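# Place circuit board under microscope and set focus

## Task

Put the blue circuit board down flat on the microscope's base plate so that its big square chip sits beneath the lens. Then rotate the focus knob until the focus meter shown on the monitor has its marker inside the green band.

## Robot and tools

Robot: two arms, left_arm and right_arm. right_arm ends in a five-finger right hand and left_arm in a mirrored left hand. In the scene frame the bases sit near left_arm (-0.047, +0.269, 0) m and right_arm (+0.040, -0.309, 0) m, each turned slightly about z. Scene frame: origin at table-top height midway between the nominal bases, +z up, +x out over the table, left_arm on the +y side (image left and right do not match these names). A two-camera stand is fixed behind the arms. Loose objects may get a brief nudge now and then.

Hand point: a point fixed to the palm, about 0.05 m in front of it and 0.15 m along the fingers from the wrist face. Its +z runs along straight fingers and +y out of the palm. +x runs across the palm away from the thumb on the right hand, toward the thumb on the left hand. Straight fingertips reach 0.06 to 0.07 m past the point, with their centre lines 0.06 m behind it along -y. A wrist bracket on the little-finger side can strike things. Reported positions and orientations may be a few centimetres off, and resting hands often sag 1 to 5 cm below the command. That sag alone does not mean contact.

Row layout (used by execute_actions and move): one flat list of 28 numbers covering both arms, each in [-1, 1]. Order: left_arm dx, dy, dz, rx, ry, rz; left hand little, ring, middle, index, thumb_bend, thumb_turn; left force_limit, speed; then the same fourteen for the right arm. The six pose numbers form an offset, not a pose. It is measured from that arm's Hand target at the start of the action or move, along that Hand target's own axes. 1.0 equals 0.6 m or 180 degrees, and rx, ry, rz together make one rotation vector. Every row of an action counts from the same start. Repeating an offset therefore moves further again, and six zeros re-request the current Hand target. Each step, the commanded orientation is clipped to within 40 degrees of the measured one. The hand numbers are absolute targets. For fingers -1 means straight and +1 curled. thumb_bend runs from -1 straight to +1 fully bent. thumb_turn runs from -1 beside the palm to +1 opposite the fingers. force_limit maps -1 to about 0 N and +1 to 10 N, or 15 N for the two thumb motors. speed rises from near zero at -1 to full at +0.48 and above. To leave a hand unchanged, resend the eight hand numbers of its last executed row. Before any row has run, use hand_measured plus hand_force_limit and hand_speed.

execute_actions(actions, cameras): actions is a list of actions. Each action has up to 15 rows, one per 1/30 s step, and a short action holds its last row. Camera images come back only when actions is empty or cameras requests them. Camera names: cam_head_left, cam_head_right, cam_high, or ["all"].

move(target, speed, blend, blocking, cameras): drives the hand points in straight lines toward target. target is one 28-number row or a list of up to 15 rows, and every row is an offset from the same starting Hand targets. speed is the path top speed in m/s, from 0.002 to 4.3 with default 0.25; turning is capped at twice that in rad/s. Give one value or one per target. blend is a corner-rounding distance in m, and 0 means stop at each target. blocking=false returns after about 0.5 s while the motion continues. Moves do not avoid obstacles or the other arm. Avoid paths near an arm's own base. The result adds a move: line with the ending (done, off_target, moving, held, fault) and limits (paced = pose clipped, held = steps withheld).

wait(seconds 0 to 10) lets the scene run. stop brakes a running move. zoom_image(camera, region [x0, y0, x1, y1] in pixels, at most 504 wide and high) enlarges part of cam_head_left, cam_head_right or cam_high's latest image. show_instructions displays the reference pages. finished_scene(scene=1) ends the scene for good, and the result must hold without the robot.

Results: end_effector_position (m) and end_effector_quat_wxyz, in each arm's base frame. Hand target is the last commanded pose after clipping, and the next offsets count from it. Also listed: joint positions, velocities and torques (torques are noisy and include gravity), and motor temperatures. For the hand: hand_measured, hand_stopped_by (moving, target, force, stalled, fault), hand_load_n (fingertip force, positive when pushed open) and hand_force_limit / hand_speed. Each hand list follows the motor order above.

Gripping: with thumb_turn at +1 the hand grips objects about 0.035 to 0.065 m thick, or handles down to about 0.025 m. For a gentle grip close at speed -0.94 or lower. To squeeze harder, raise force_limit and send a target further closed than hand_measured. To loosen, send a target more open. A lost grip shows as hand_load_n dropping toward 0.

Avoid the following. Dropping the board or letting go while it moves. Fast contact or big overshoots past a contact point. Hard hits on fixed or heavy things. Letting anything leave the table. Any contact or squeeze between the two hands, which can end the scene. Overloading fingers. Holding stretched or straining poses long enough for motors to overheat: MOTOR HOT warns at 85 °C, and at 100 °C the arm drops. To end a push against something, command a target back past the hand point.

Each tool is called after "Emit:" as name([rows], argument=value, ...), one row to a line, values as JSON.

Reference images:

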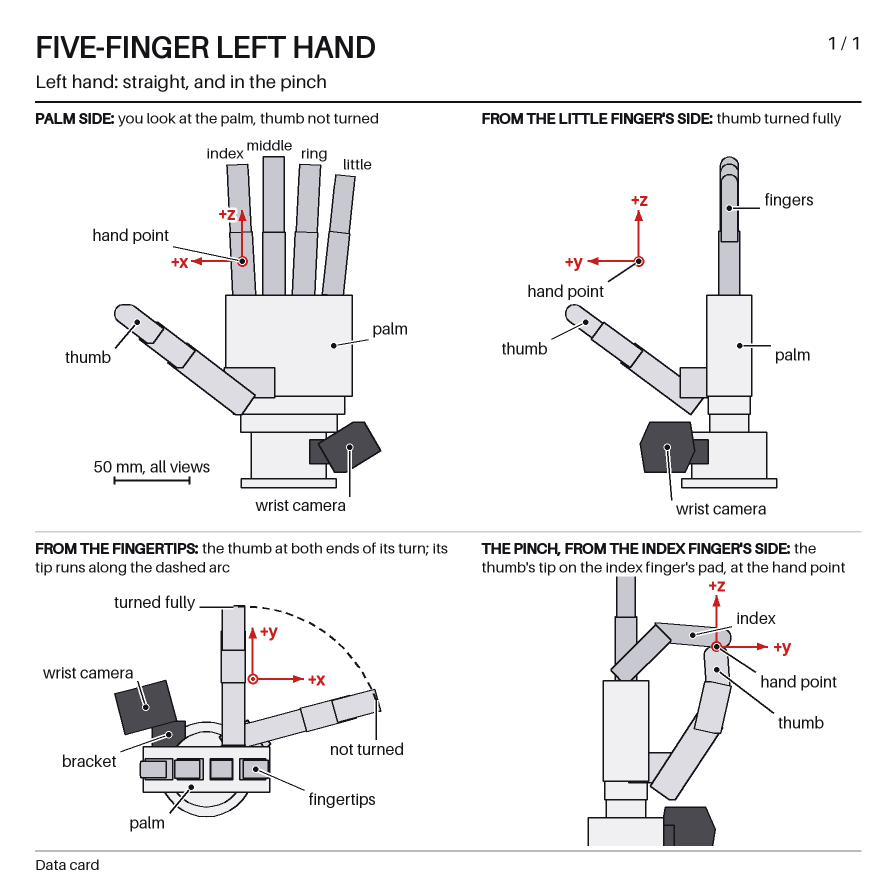

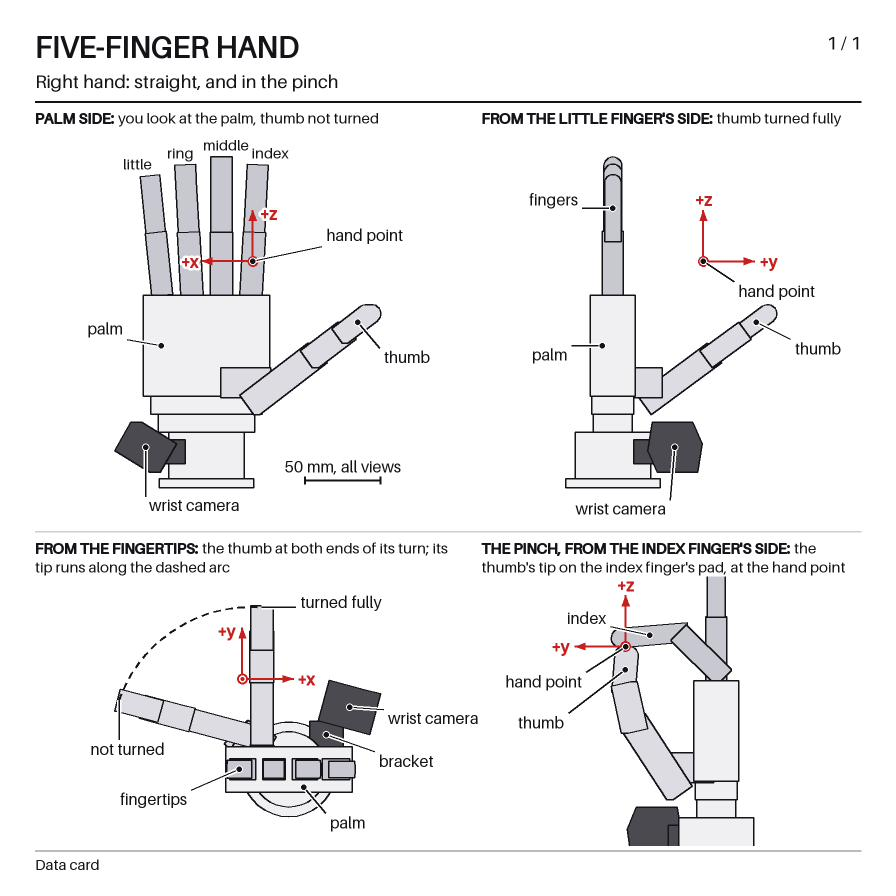

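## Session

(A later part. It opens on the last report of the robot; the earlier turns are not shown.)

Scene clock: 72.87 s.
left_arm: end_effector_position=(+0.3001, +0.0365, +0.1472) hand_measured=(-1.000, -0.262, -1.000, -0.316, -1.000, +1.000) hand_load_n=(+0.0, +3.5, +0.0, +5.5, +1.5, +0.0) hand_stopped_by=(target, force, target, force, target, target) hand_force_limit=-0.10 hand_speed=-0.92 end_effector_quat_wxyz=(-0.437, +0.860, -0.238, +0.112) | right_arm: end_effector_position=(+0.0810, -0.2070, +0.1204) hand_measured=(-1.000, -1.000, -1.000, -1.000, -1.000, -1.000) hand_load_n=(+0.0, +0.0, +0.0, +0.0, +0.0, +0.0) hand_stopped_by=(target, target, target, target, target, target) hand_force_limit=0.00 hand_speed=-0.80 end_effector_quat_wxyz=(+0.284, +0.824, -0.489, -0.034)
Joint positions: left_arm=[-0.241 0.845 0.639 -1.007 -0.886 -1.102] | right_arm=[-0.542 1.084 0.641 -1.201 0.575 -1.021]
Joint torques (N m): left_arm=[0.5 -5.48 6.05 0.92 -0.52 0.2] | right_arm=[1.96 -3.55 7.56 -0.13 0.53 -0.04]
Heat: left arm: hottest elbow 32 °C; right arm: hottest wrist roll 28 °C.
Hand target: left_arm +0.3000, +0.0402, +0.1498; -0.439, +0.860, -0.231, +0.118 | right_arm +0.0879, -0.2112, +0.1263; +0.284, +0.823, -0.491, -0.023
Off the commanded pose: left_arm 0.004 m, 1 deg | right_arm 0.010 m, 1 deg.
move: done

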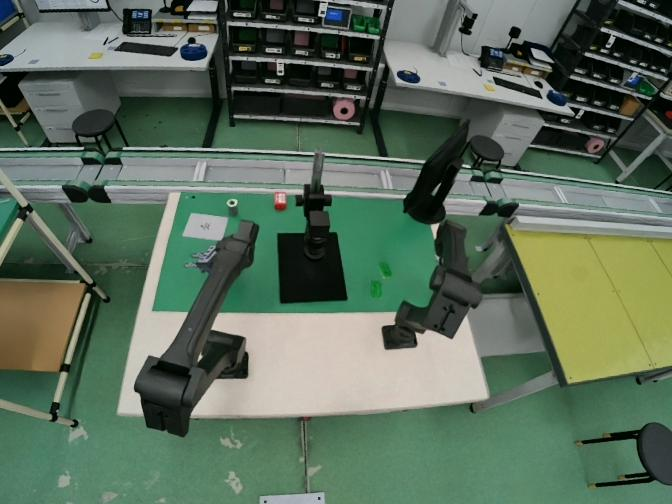

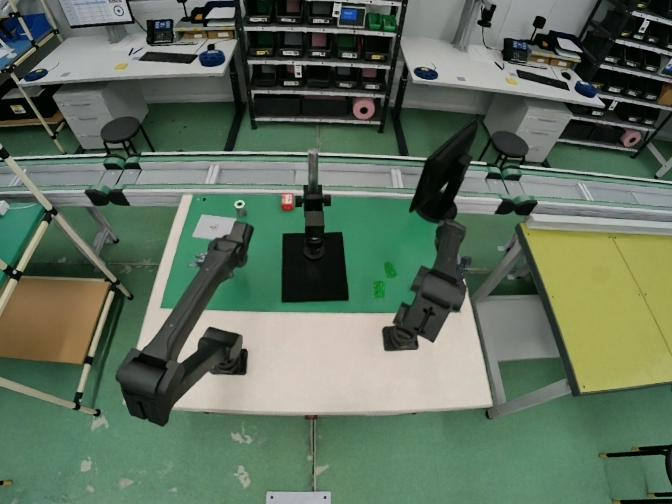

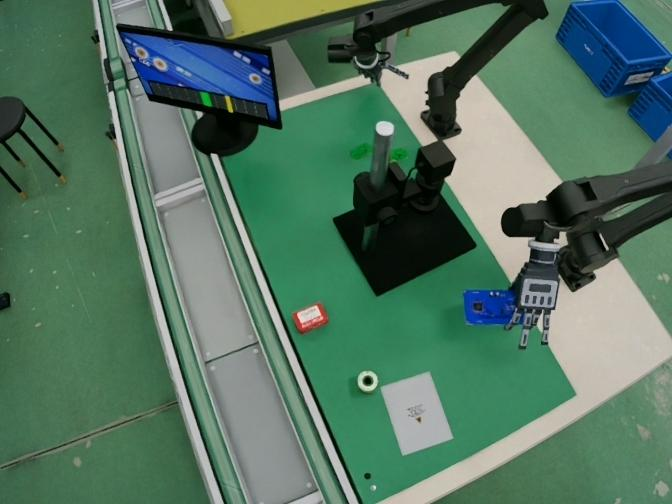

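Emit:
move(target=[0.1537,0.0957,-0.0612,-0.0001,0.2744,0.1986,-1,-0.15,-1,-0.15,-1,1,-0.1,-0.92,0,0,0,0,0,0,-1,-1,-1,-1,-1,-1,0,-0.8], cameras=["all"], speed=0.12)

Emit:
zoom_image(camera="cam_high", region=[340, 120, 540, 350])

Emit:
zoom_image(camera="cam_head_right", region=[210, 200, 360, 320])

Scene clock: 79.33 s.
left_arm: end_effector_position=(+0.3438, -0.0651, +0.1262) hand_measured=(-1.000, -0.262, -1.000, -0.316, -1.000, +1.000) hand_load_n=(+0.0, +3.5, +0.0, +5.5, +1.5, +0.0) hand_stopped_by=(target, force, target, force, target, target) hand_force_limit=-0.10 hand_speed=-0.92 end_effector_quat_wxyz=(-0.313, +0.625, -0.637, +0.325) | right_arm: end_effector_position=(+0.0810, -0.2070, +0.1204) hand_measured=(-1.000, -1.000, -1.000, -1.000, -1.000, -1.000) hand_load_n=(+0.0, +0.0, +0.0, +0.0, -0.5, +0.0) hand_stopped_by=(target, target, target, target, target, target) hand_force_limit=0.00 hand_speed=-0.80 end_effector_quat_wxyz=(+0.284, +0.824, -0.489, -0.034)
Joint positions: left_arm=[-0.132 0.783 0.485 -0.34 -0.083 -0.071] | right_arm=[-0.542 1.084 0.641 -1.201 0.575 -1.021]
Joint torques (N m): left_arm=[0.5 -2.78 6.83 1.91 0.07 0.18] | right_arm=[2.02 -3.55 7.51 -0.18 0.53 -0.06]
Heat: left arm: hottest elbow 32 °C; right arm: hottest wrist roll 28 °C.
Hand target: left_arm +0.3480, -0.0610, +0.1249; -0.318, +0.624, -0.636, +0.325 | right_arm +0.0879, -0.2112, +0.1263; +0.284, +0.823, -0.491, -0.023
Off the commanded pose: left_arm 0.006 m, 1 deg | right_arm 0.010 m, 1 deg.
move: done

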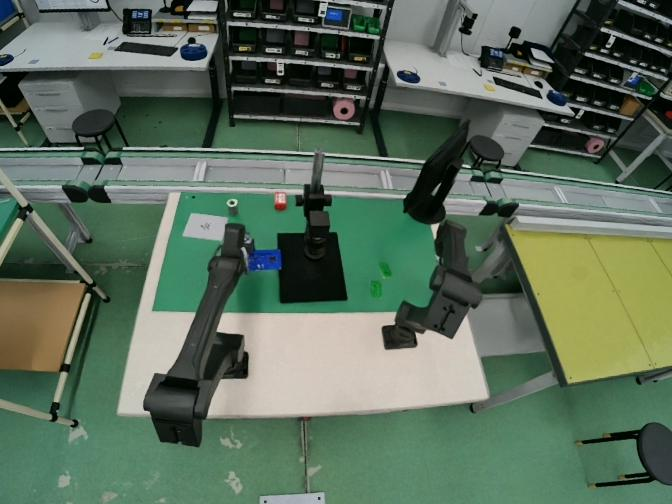

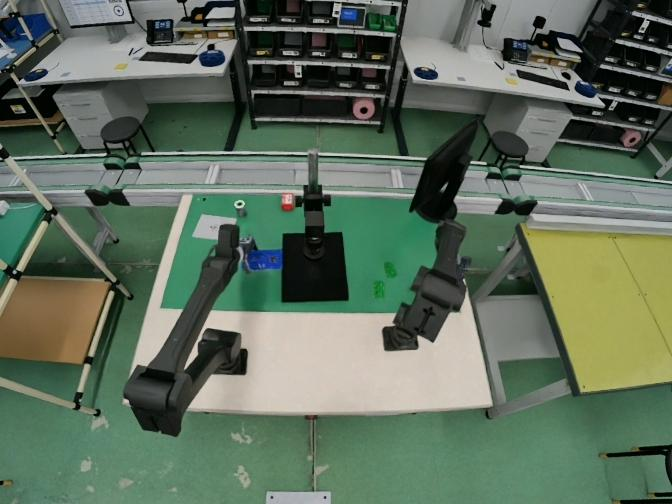

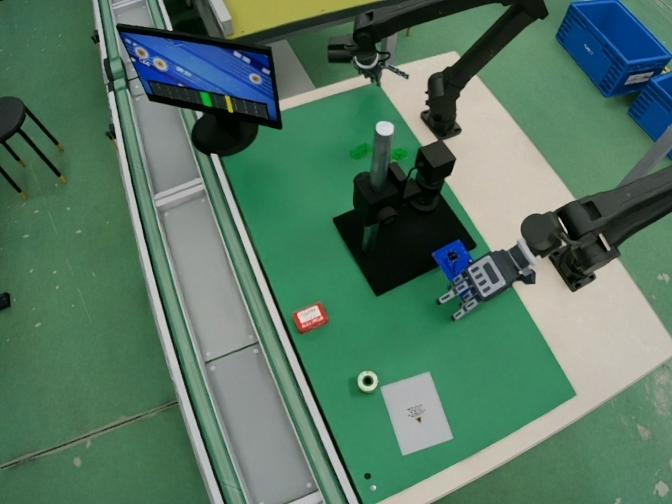

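Scaled by 2.191 from the camera's 672x504 image, which has a finer 960x720 frame.

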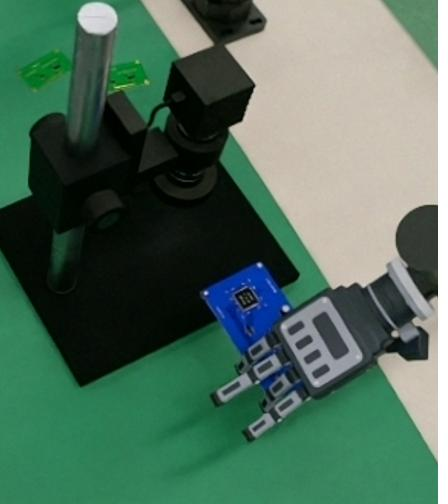

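Scaled by 3.360 from the camera's 672x504 image, which has a finer 960x720 frame.

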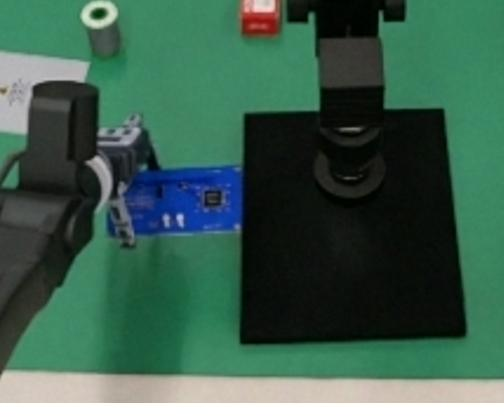

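Emit:
move(target=[0,0.0675,0.049,-0.0099,0,0,-1,-0.15,-1,-0.15,-1,1,-0.1,-0.92,0,0,0,0,0,0,-1,-1,-1,-1,-1,-1,0,-0.8], cameras=["all"], speed=0.1)

Emit:
zoom_image(camera="cam_high", region=[340, 120, 540, 350])

Emit:
zoom_image(camera="cam_head_right", region=[210, 200, 360, 320])

Scene clock: 85.20 s.
left_arm: end_effector_position=(+0.3454, -0.0654, +0.0779) hand_measured=(-1.000, -0.262, -1.000, -0.316, -1.000, +1.000) hand_load_n=(+0.0, +3.5, +0.0, +5.5, +1.5, +0.0) hand_stopped_by=(target, force, target, force, target, target) hand_force_limit=-0.10 hand_speed=-0.92 end_effector_quat_wxyz=(-0.304, +0.629, -0.642, +0.316) | right_arm: end_effector_position=(+0.0810, -0.2070, +0.1204) hand_measured=(-1.000, -1.000, -1.000, -1.000, -1.000, -1.000) hand_load_n=(+0.0, +0.0, +0.0, +0.0, +0.0, +0.0) hand_stopped_by=(target, target, target, target, target, target) hand_force_limit=0.00 hand_speed=-0.80 end_effector_quat_wxyz=(+0.284, +0.824, -0.489, -0.034)
Joint positions: left_arm=[-0.13 0.887 0.406 -0.184 -0.079 -0.071] | right_arm=[-0.542 1.084 0.641 -1.201 0.575 -1.021]
Joint torques (N m): left_arm=[0.44 -3.43 6.13 1.87 0.07 0.18] | right_arm=[1.96 -3.55 7.51 -0.16 0.53 -0.04]
Heat: left arm: hottest elbow 32 °C; right arm: hottest wrist roll 28 °C.
Hand target: left_arm +0.3480, -0.0611, +0.0749; -0.308, +0.629, -0.641, +0.315 | right_arm +0.0879, -0.2112, +0.1263; +0.284, +0.823, -0.491, -0.023
Off the commanded pose: left_arm 0.006 m, 0 deg | right_arm 0.010 m, 1 deg.
move: done

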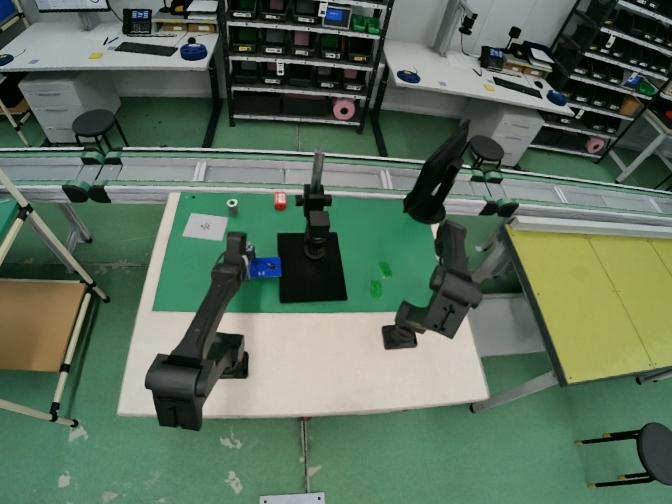

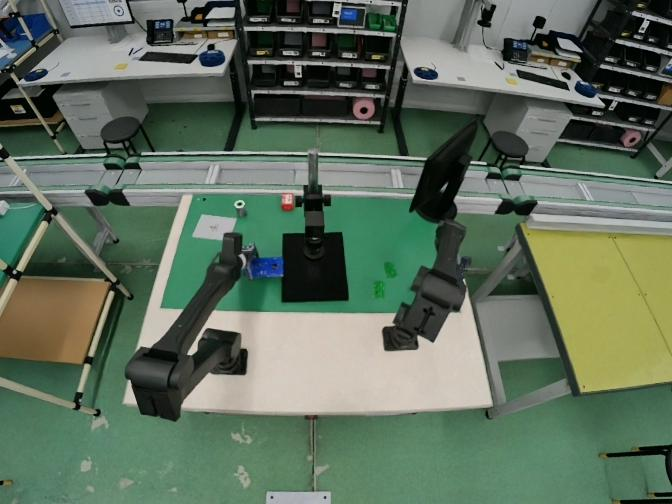

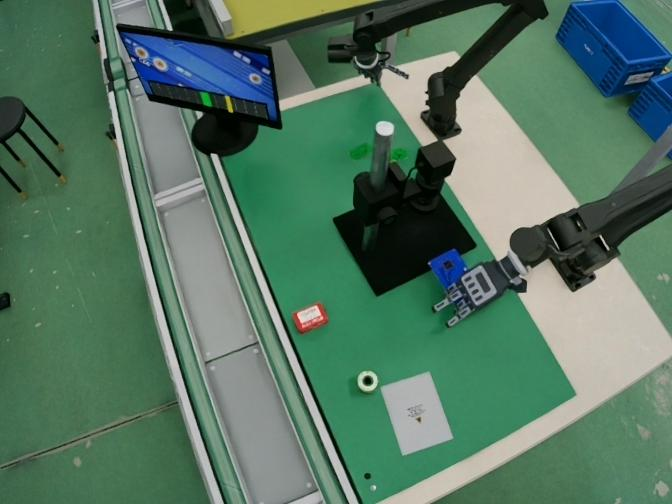

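Scaled by 2.191 from the camera's 672x504 image, which has a finer 960x720 frame.

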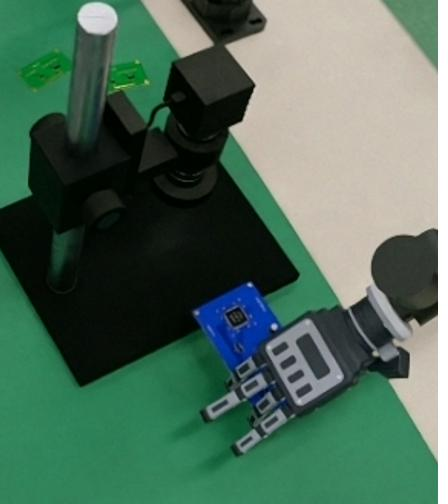

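Scaled by 3.360 from the camera's 672x504 image, which has a finer 960x720 frame.

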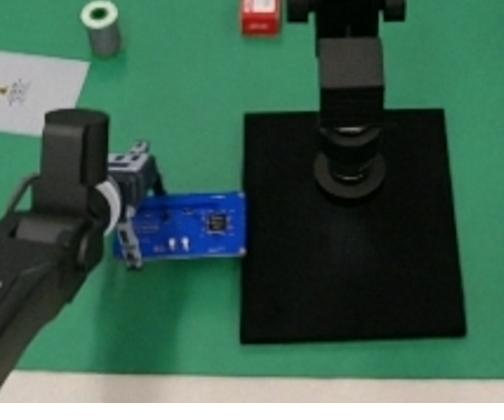

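Emit:
move(target=[0.2434,-0.0025,0.004,0,0,0,-1,-0.15,-1,-0.15,-1,1,-0.1,-0.92,0,0,0,0,0,0,-1,-1,-1,-1,-1,-1,0,-0.8], cameras=["all"], speed=0.08)

Emit:
zoom_image(camera="cam_high", region=[340, 120, 540, 350])

Emit:
zoom_image(camera="cam_head_right", region=[210, 200, 360, 320])

Emit:
zoom_image(camera="cam_head_left", region=[210, 200, 360, 320])

Scene clock: 88.50 s.
left_arm: end_effector_position=(+0.3293, -0.1880, +0.0528) hand_measured=(-1.000, -0.262, -1.000, -0.316, -1.000, +1.000) hand_load_n=(+0.0, +3.5, +0.0, +5.0, +1.5, +0.0) hand_stopped_by=(target, force, target, force, target, target) hand_force_limit=-0.10 hand_speed=-0.92 end_effector_quat_wxyz=(-0.308, +0.629, -0.651, +0.293) | right_arm: end_effector_position=(+0.0810, -0.2070, +0.1204) hand_measured=(-1.000, -1.000, -1.000, -1.000, -1.000, -1.000) hand_load_n=(+0.0, +0.0, +0.0, +0.0, +0.0, +0.0) hand_stopped_by=(target, target, target, target, target, target) hand_force_limit=0.00 hand_speed=-0.80 end_effector_quat_wxyz=(+0.284, +0.824, -0.489, -0.034)
Joint positions: left_arm=[-0.631 1.094 0.478 -0.186 -0.475 -0.4] | right_arm=[-0.542 1.084 0.641 -1.201 0.575 -1.021]
Joint torques (N m): left_arm=[-1.55 -5.6 9.94 0.88 -0.33 -0.07] | right_arm=[1.96 -3.72 7.54 -0.23 0.52 -0.06]
Heat: left arm: hottest elbow 32 °C; right arm: hottest wrist roll 28 °C.
Hand target: left_arm +0.3480, -0.2072, +0.0749; -0.308, +0.629, -0.641, +0.315 | right_arm +0.0879, -0.2112, +0.1263; +0.284, +0.823, -0.491, -0.023
Off the commanded pose: left_arm 0.035 m, 3 deg | right_arm 0.010 m, 1 deg.
move: off_target (left_arm)

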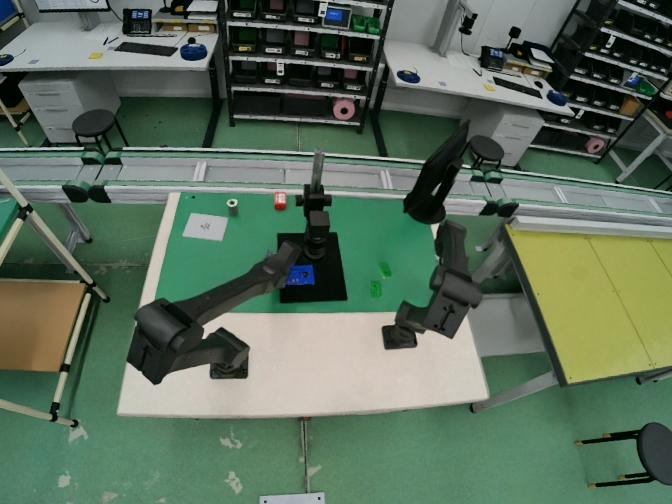

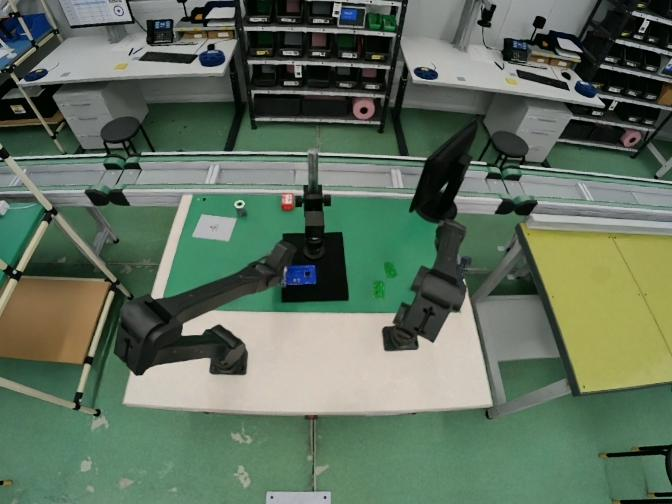

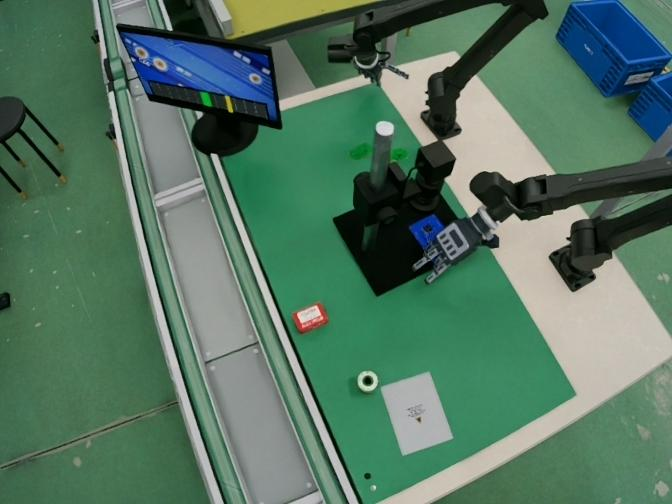

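Scaled by 2.191 from the camera's 672x504 image, which has a finer 960x720 frame.

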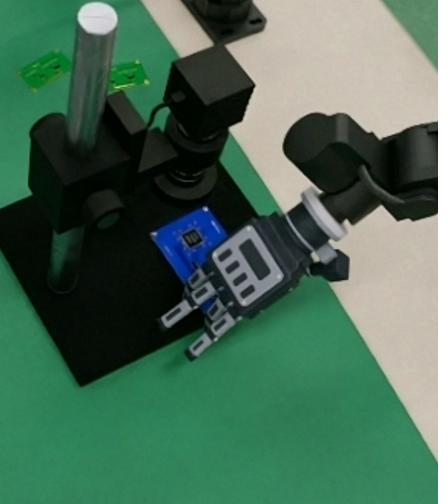

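Scaled by 3.360 from the camera's 672x504 image, which has a finer 960x720 frame.

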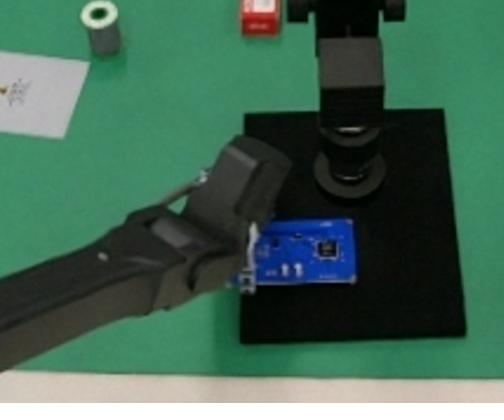

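Scaled by 3.360 from the camera's 672x504 image, which has a finer 960x720 frame.

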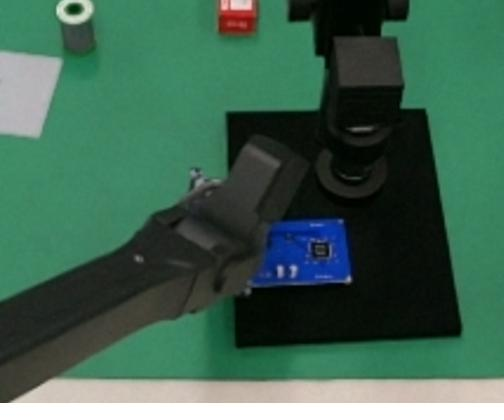

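Emit:
move(target=[0,0,0,0,0,0,-1,-0.15,-1,-0.15,-1,1,-0.1,-0.92,0,0,0,0,0,0,-1,-1,-1,-1,-1,-1,0,-0.8], cameras=["cam_head_right"], speed=0.08)

Emit:
zoom_image(camera="cam_head_right", region=[210, 200, 360, 320])

Scene clock: 89.63 s.
left_arm: end_effector_position=(+0.3293, -0.1881, +0.0528) hand_measured=(-1.000, -0.262, -1.000, -0.316, -1.000, +1.000) hand_load_n=(+0.0, +4.0, +0.0, +5.5, +1.5, +0.0) hand_stopped_by=(target, force, target, force, target, target) hand_force_limit=-0.10 hand_speed=-0.92 end_effector_quat_wxyz=(-0.307, +0.629, -0.651, +0.293) | right_arm: end_effector_position=(+0.0810, -0.2070, +0.1204) hand_measured=(-1.000, -1.000, -1.000, -1.000, -1.000, -1.000) hand_load_n=(+0.0, +0.0, +0.0, +0.0, +0.0, +0.0) hand_stopped_by=(target, target, target, target, target, target) hand_force_limit=0.00 hand_speed=-0.80 end_effector_quat_wxyz=(+0.284, +0.824, -0.489, -0.034)
Joint positions: left_arm=[-0.631 1.094 0.478 -0.186 -0.475 -0.401] | right_arm=[-0.542 1.084 0.641 -1.201 0.575 -1.021]
Joint torques (N m): left_arm=[-1.55 -5.66 9.94 0.9 -0.33 -0.05] | right_arm=[1.9 -3.6 7.53 -0.18 0.53 -0.04]
Heat: left arm: hottest elbow 32 °C; right arm: hottest wrist roll 28 °C.
Hand target: left_arm +0.3480, -0.2072, +0.0750; -0.308, +0.629, -0.641, +0.315 | right_arm +0.0879, -0.2112, +0.1263; +0.284, +0.823, -0.491, -0.023
Off the commanded pose: left_arm 0.035 m, 3 deg | right_arm 0.010 m, 1 deg.
move: off_target (left_arm)
Images, in order (width x height): cam_head_right 672x504.

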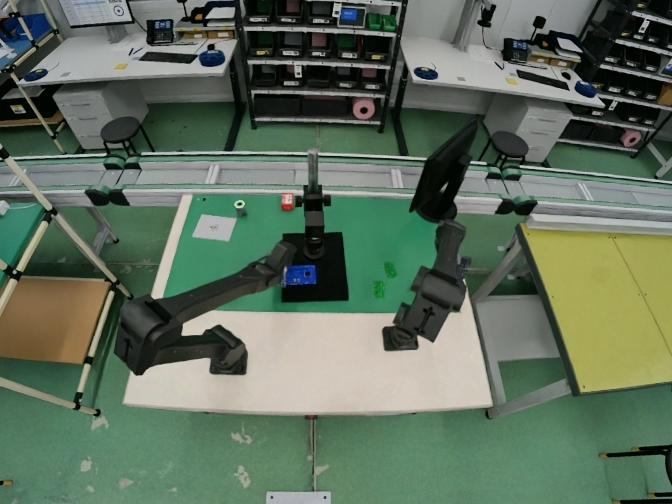

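Scaled by 3.360 from the camera's 672x504 image, which has a finer 960x720 frame.

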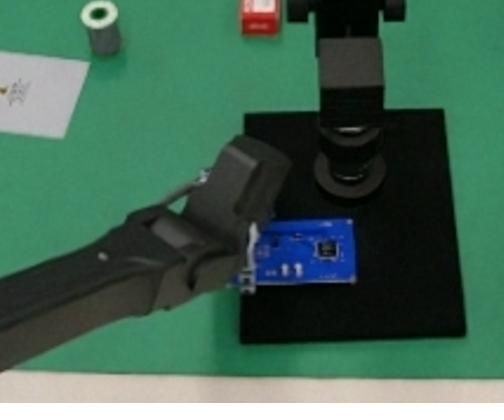

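Emit:
move(target=[0.023,-0.0203,0.01,0,0,0,-1,-0.15,-1,-0.15,-1,1,-0.1,-0.92,0,0,0,0,0,0,-1,-1,-1,-1,-1,-1,0,-0.8], cameras=["cam_head_right"], speed=0.08)

Emit:
zoom_image(camera="cam_head_right", region=[210, 200, 360, 320])

Scene clock: 91.20 s.
left_arm: end_effector_position=(+0.3419, -0.2016, +0.0591) hand_measured=(-1.000, -0.262, -1.000, -0.316, -1.000, +1.000) hand_load_n=(+0.0, +3.5, +0.0, +5.5, +1.5, +0.0) hand_stopped_by=(target, force, target, force, target, target) hand_force_limit=-0.10 hand_speed=-0.92 end_effector_quat_wxyz=(-0.308, +0.629, -0.651, +0.293) | right_arm: end_effector_position=(+0.0810, -0.2070, +0.1204) hand_measured=(-1.000, -1.000, -1.000, -1.000, -1.000, -1.000) hand_load_n=(+0.0, +0.0, +0.0, +0.0, +0.0, +0.0) hand_stopped_by=(target, target, target, target, target, target) hand_force_limit=0.00 hand_speed=-0.80 end_effector_quat_wxyz=(+0.284, +0.824, -0.489, -0.034)
Joint positions: left_arm=[-0.643 1.14 0.529 -0.196 -0.485 -0.411] | right_arm=[-0.542 1.084 0.641 -1.201 0.575 -1.021]
Joint torques (N m): left_arm=[-1.61 -6.42 9.92 0.87 -0.33 -0.03] | right_arm=[1.96 -3.43 7.54 -0.21 0.53 -0.05]
Heat: left arm: hottest elbow 32 °C; right arm: hottest wrist roll 28 °C.
Hand target: left_arm +0.3599, -0.2212, +0.0809; -0.308, +0.629, -0.641, +0.315 | right_arm +0.0879, -0.2112, +0.1263; +0.284, +0.823, -0.491, -0.023
Off the commanded pose: left_arm 0.034 m, 3 deg | right_arm 0.010 m, 1 deg.
move: off_target (left_arm)
Images, in order (width x height): cam_head_right 672x504.

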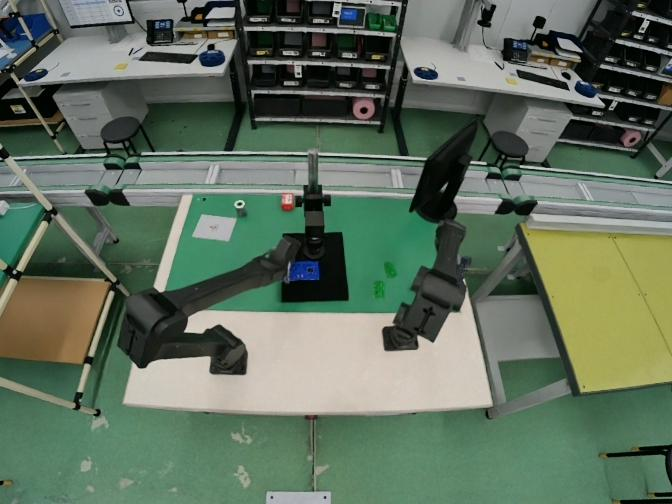

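Scaled by 3.360 from the camera's 672x504 image, which has a finer 960x720 frame.

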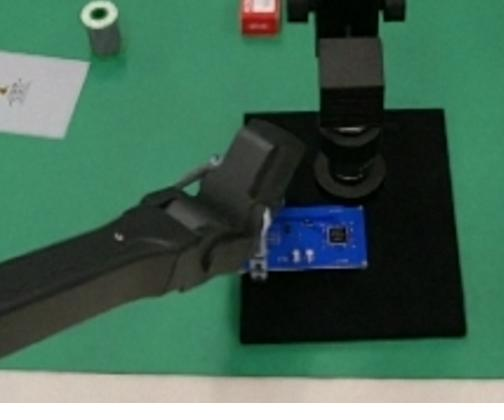

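Emit:
move(target=[0.0265,-0.0062,0.0083,0,0,0,-1,-0.15,-1,-0.15,-1,1,-0.1,-0.92,0,0,0,0,0,0,-1,-1,-1,-1,-1,-1,0,-0.8], cameras=["all"], speed=0.06)

Emit:
zoom_image(camera="cam_head_right", region=[260, 210, 360, 310])

Emit:
zoom_image(camera="cam_high", region=[370, 130, 500, 290])

Emit:
zoom_image(camera="cam_head_left", region=[260, 210, 360, 310])

Scene clock: 92.77 s.
left_arm: end_effector_position=(+0.3479, -0.2165, +0.0592) hand_measured=(-1.000, -0.262, -1.000, -0.316, -1.000, +1.000) hand_load_n=(+0.0, +4.0, -0.5, +5.5, +1.5, +0.0) hand_stopped_by=(target, force, target, force, target, target) hand_force_limit=-0.10 hand_speed=-0.92 end_effector_quat_wxyz=(-0.308, +0.629, -0.651, +0.292) | right_arm: end_effector_position=(+0.0810, -0.2070, +0.1204) hand_measured=(-1.000, -1.000, -1.000, -1.000, -1.000, -1.000) hand_load_n=(+0.0, +0.0, +0.0, +0.0, +0.0, +0.0) hand_stopped_by=(target, target, target, target, target, target) hand_force_limit=0.00 hand_speed=-0.80 end_effector_quat_wxyz=(+0.284, +0.824, -0.489, -0.034)
Joint positions: left_arm=[-0.672 1.186 0.565 -0.198 -0.505 -0.433] | right_arm=[-0.542 1.084 0.641 -1.201 0.575 -1.021]
Joint torques (N m): left_arm=[-1.61 -7.06 9.88 0.92 -0.34 -0.06] | right_arm=[2.08 -3.55 7.5 -0.2 0.54 -0.04]
Heat: left arm: hottest elbow 33 °C; right arm: hottest wrist roll 28 °C.
Hand target: left_arm +0.3659, -0.2372, +0.0808; -0.308, +0.629, -0.641, +0.315 | right_arm +0.0879, -0.2112, +0.1263; +0.284, +0.823, -0.491, -0.023
Off the commanded pose: left_arm 0.035 m, 3 deg | right_arm 0.010 m, 1 deg.
move: off_target (left_arm)

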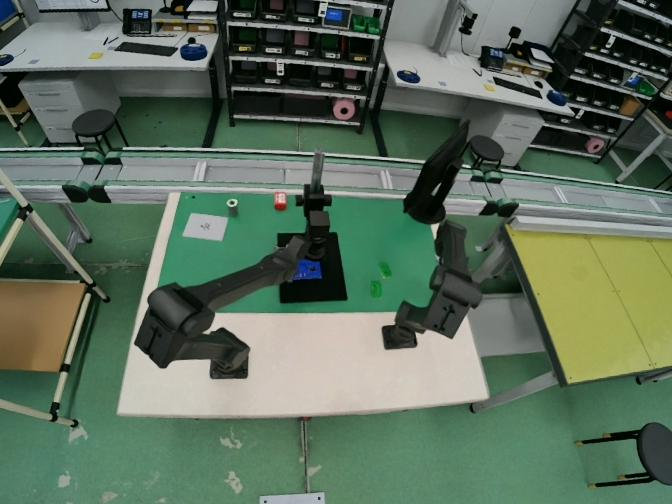

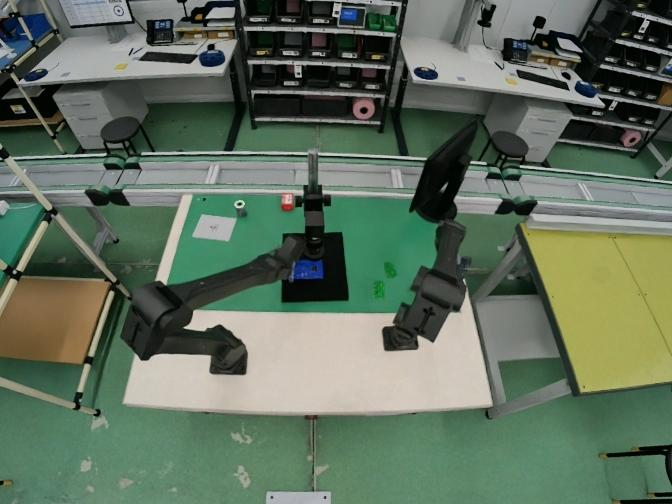

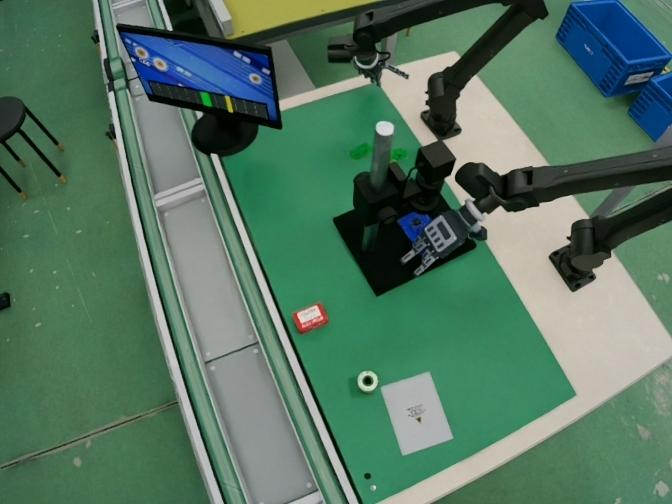

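Scaled by 5.040 from the camera's 672x504 image, which has a finer 960x720 frame.

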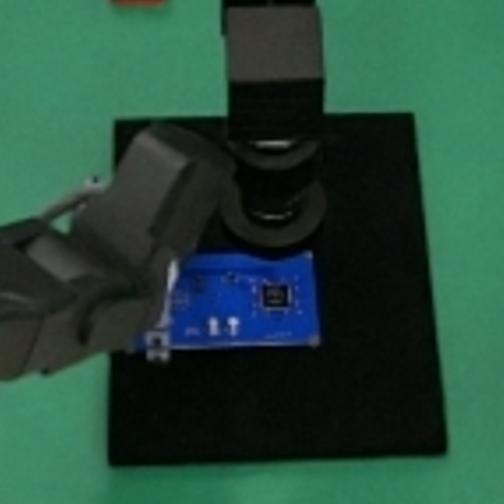

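Scaled by 3.150 from the camera's 672x504 image, which has a finer 960x720 frame.

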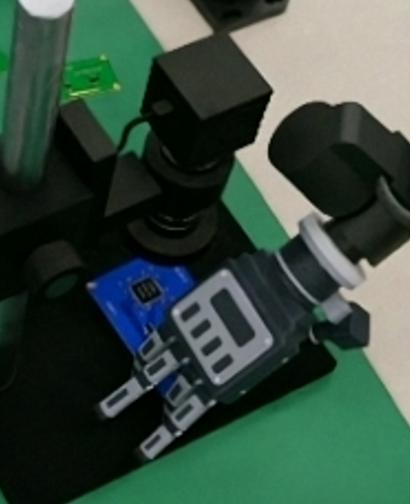

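Scaled by 5.040 from the camera's 672x504 image, which has a finer 960x720 frame.

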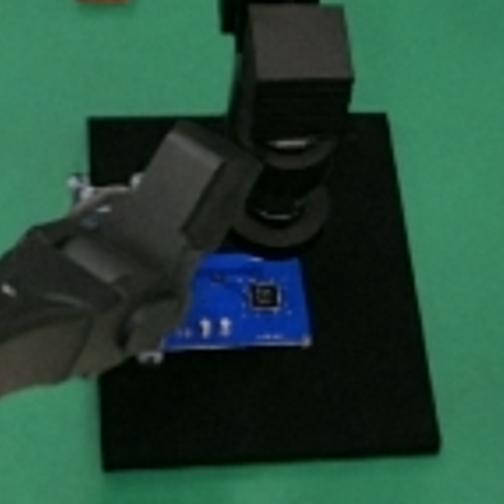

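Emit:
move(target=[0,0.0132,0.0102,0.0091,0.0079,-0.0094,-1,-0.15,-1,-0.15,-1,1,-0.1,-0.92,0,0,0,0,0,0,-1,-1,-1,-1,-1,-1,0,-0.8], cameras=["all"], speed=0.06)

Emit:
zoom_image(camera="cam_head_right", region=[260, 210, 360, 310])

Emit:
zoom_image(camera="cam_high", region=[370, 130, 500, 290])

Emit:
zoom_image(camera="cam_high", region=[100, 10, 300, 160])

Scene clock: 95.47 s.
left_arm: end_effector_position=(+0.3605, -0.2293, +0.0674) hand_measured=(-1.000, -0.262, -1.000, -0.316, -1.000, +1.000) hand_load_n=(+0.0, +3.5, +0.0, +5.5, +1.5, +0.0) hand_stopped_by=(target, force, target, force, target, target) hand_force_limit=-0.10 hand_speed=-0.92 end_effector_quat_wxyz=(-0.307, +0.627, -0.637, +0.325) | right_arm: end_effector_position=(+0.0810, -0.2070, +0.1204) hand_measured=(-1.000, -1.000, -1.000, -1.000, -1.000, -1.000) hand_load_n=(+0.0, +0.0, +0.0, +0.0, +0.0, +0.0) hand_stopped_by=(target, target, target, target, target, target) hand_force_limit=0.00 hand_speed=-0.80 end_effector_quat_wxyz=(+0.284, +0.824, -0.489, -0.034)
Joint positions: left_arm=[-0.672 1.198 0.565 -0.116 -0.495 -0.437] | right_arm=[-0.542 1.084 0.641 -1.201 0.575 -1.021]
Joint torques (N m): left_arm=[-0.97 -7.36 6.54 1.62 -0.17 -0.05] | right_arm=[2.26 -3.78 7.5 -0.21 0.53 -0.05]
Heat: left arm: hottest elbow 33 °C; right arm: hottest wrist roll 28 °C.
Hand target: left_arm +0.3659, -0.2372, +0.0709; -0.304, +0.630, -0.630, +0.336 | right_arm +0.0879, -0.2112, +0.1263; +0.284, +0.823, -0.491, -0.023
Off the commanded pose: left_arm 0.010 m, 2 deg | right_arm 0.010 m, 1 deg.
move: done

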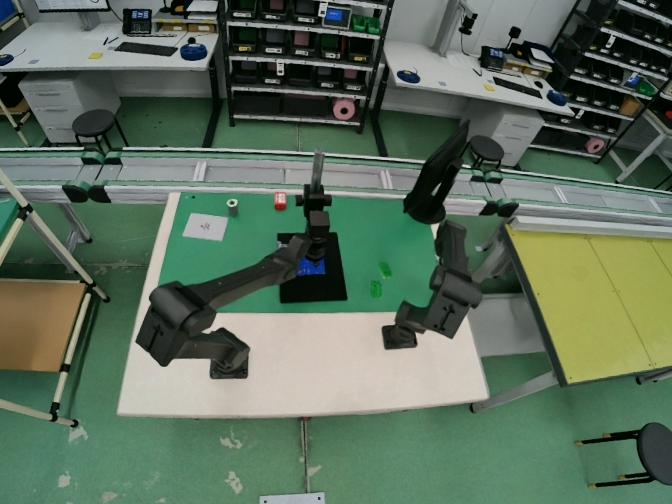

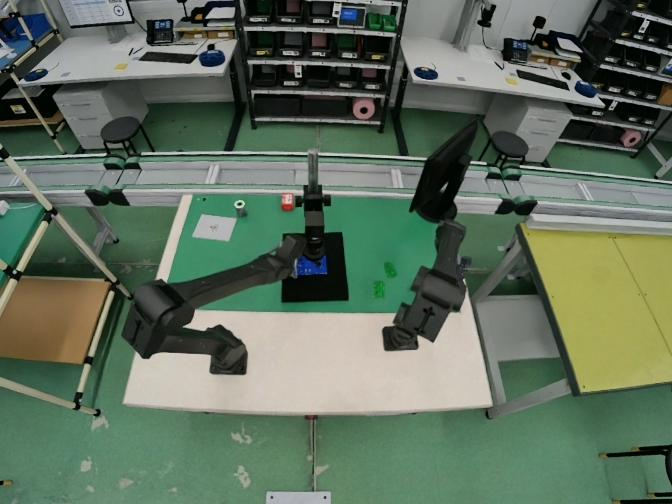

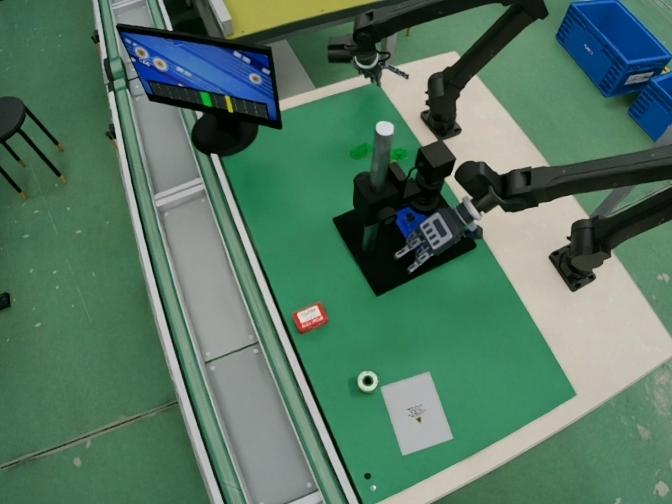

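Scaled by 5.040 from the camera's 672x504 image, which has a finer 960x720 frame.

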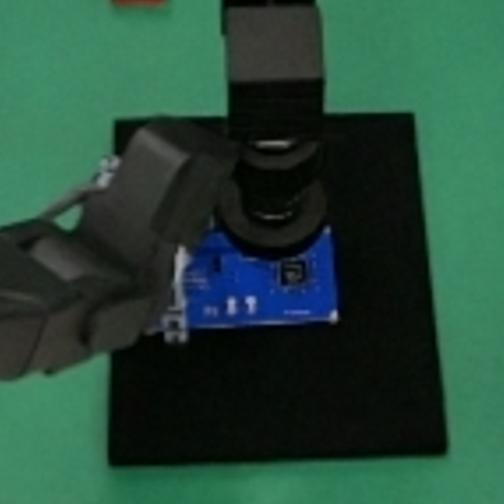

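Scaled by 3.150 from the camera's 672x504 image, which has a finer 960x720 frame.

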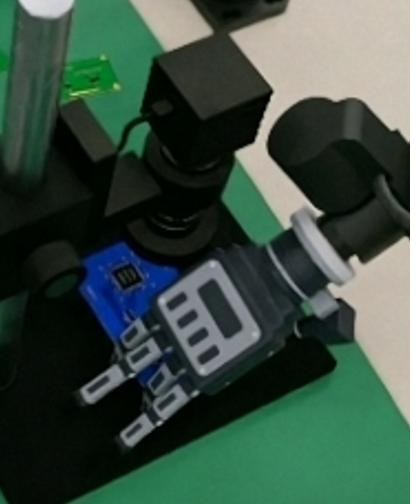

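Scaled by 2.520 from the camera's 672x504 image, which has a finer 960x720 frame.

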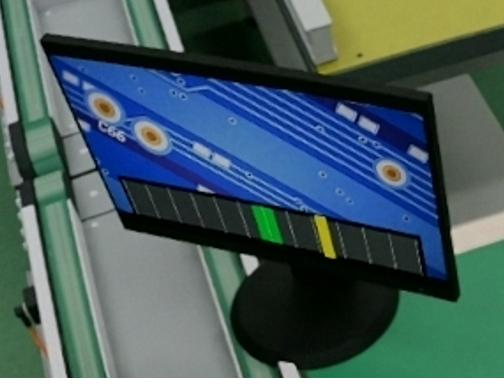

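Emit:
move(target=[-0.0227,0.0302,-0.0088,-0.0081,-0.0023,0.0028,-1,-0.15,-1,-0.15,-1,1,-0.1,-0.92,0,0,0,0,0,0,-1,-1,-1,-1,-1,-1,0,-0.8], cameras=["all"], speed=0.06)

Emit:
zoom_image(camera="cam_head_right", region=[260, 210, 360, 310])

Emit:
zoom_image(camera="cam_high", region=[370, 130, 500, 290])

Scene clock: 97.57 s.
left_arm: end_effector_position=(+0.3497, -0.2234, +0.0540) hand_measured=(-1.000, -0.262, -1.000, -0.316, -1.000, +1.000) hand_load_n=(+0.5, +3.5, +0.0, +5.5, +1.5, +0.0) hand_stopped_by=(target, force, target, force, target, target) hand_force_limit=-0.10 hand_speed=-0.92 end_effector_quat_wxyz=(-0.301, +0.628, -0.645, +0.315) | right_arm: end_effector_position=(+0.0810, -0.2070, +0.1204) hand_measured=(-1.000, -1.000, -1.000, -1.000, -1.000, -1.000) hand_load_n=(+0.0, +0.0, +0.0, +0.0, +0.0, +0.0) hand_stopped_by=(target, target, target, target, target, target) hand_force_limit=0.00 hand_speed=-0.80 end_effector_quat_wxyz=(+0.284, +0.824, -0.489, -0.034)
Joint positions: left_arm=[-0.672 1.198 0.537 -0.116 -0.485 -0.437] | right_arm=[-0.542 1.084 0.641 -1.201 0.575 -1.021]
Joint torques (N m): left_arm=[-0.26 -9.41 5.31 1.39 -0.17 -0.04] | right_arm=[2.02 -3.55 7.53 -0.13 0.53 -0.06]
Heat: left arm: hottest elbow 33 °C; right arm: hottest wrist roll 28 °C.
Hand target: left_arm +0.3513, -0.2237, +0.0588; -0.300, +0.632, -0.636, +0.325 | right_arm +0.0879, -0.2112, +0.1263; +0.284, +0.823, -0.491, -0.023
Off the commanded pose: left_arm 0.005 m, 2 deg | right_arm 0.010 m, 1 deg.
move: done

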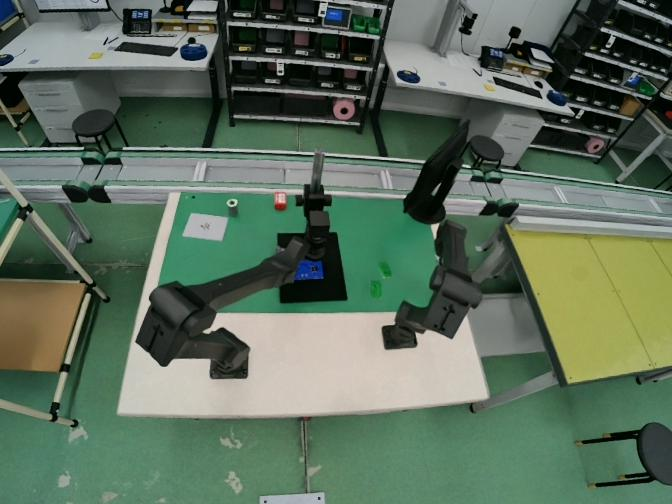

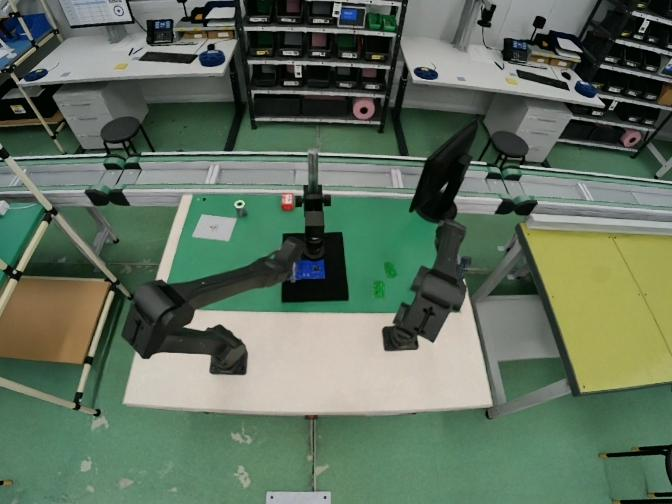

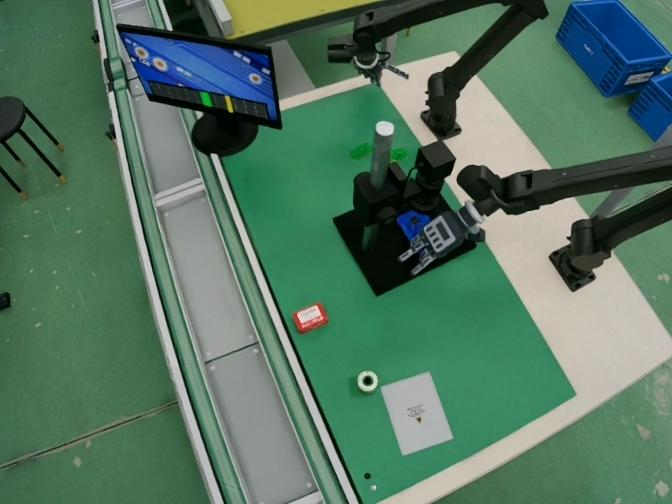

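Scaled by 5.040 from the camera's 672x504 image, which has a finer 960x720 frame.

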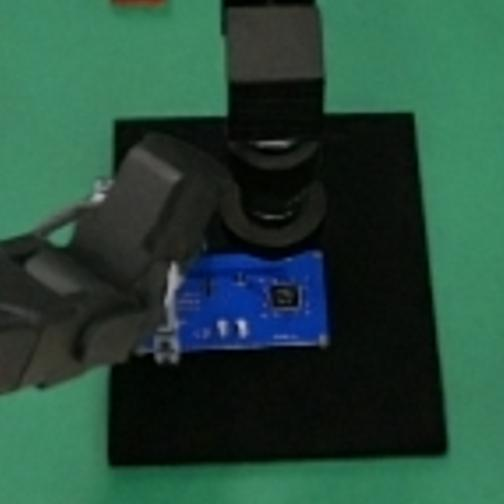

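Scaled by 3.150 from the camera's 672x504 image, which has a finer 960x720 frame.

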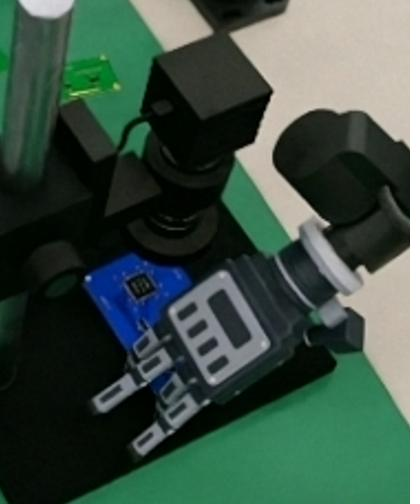

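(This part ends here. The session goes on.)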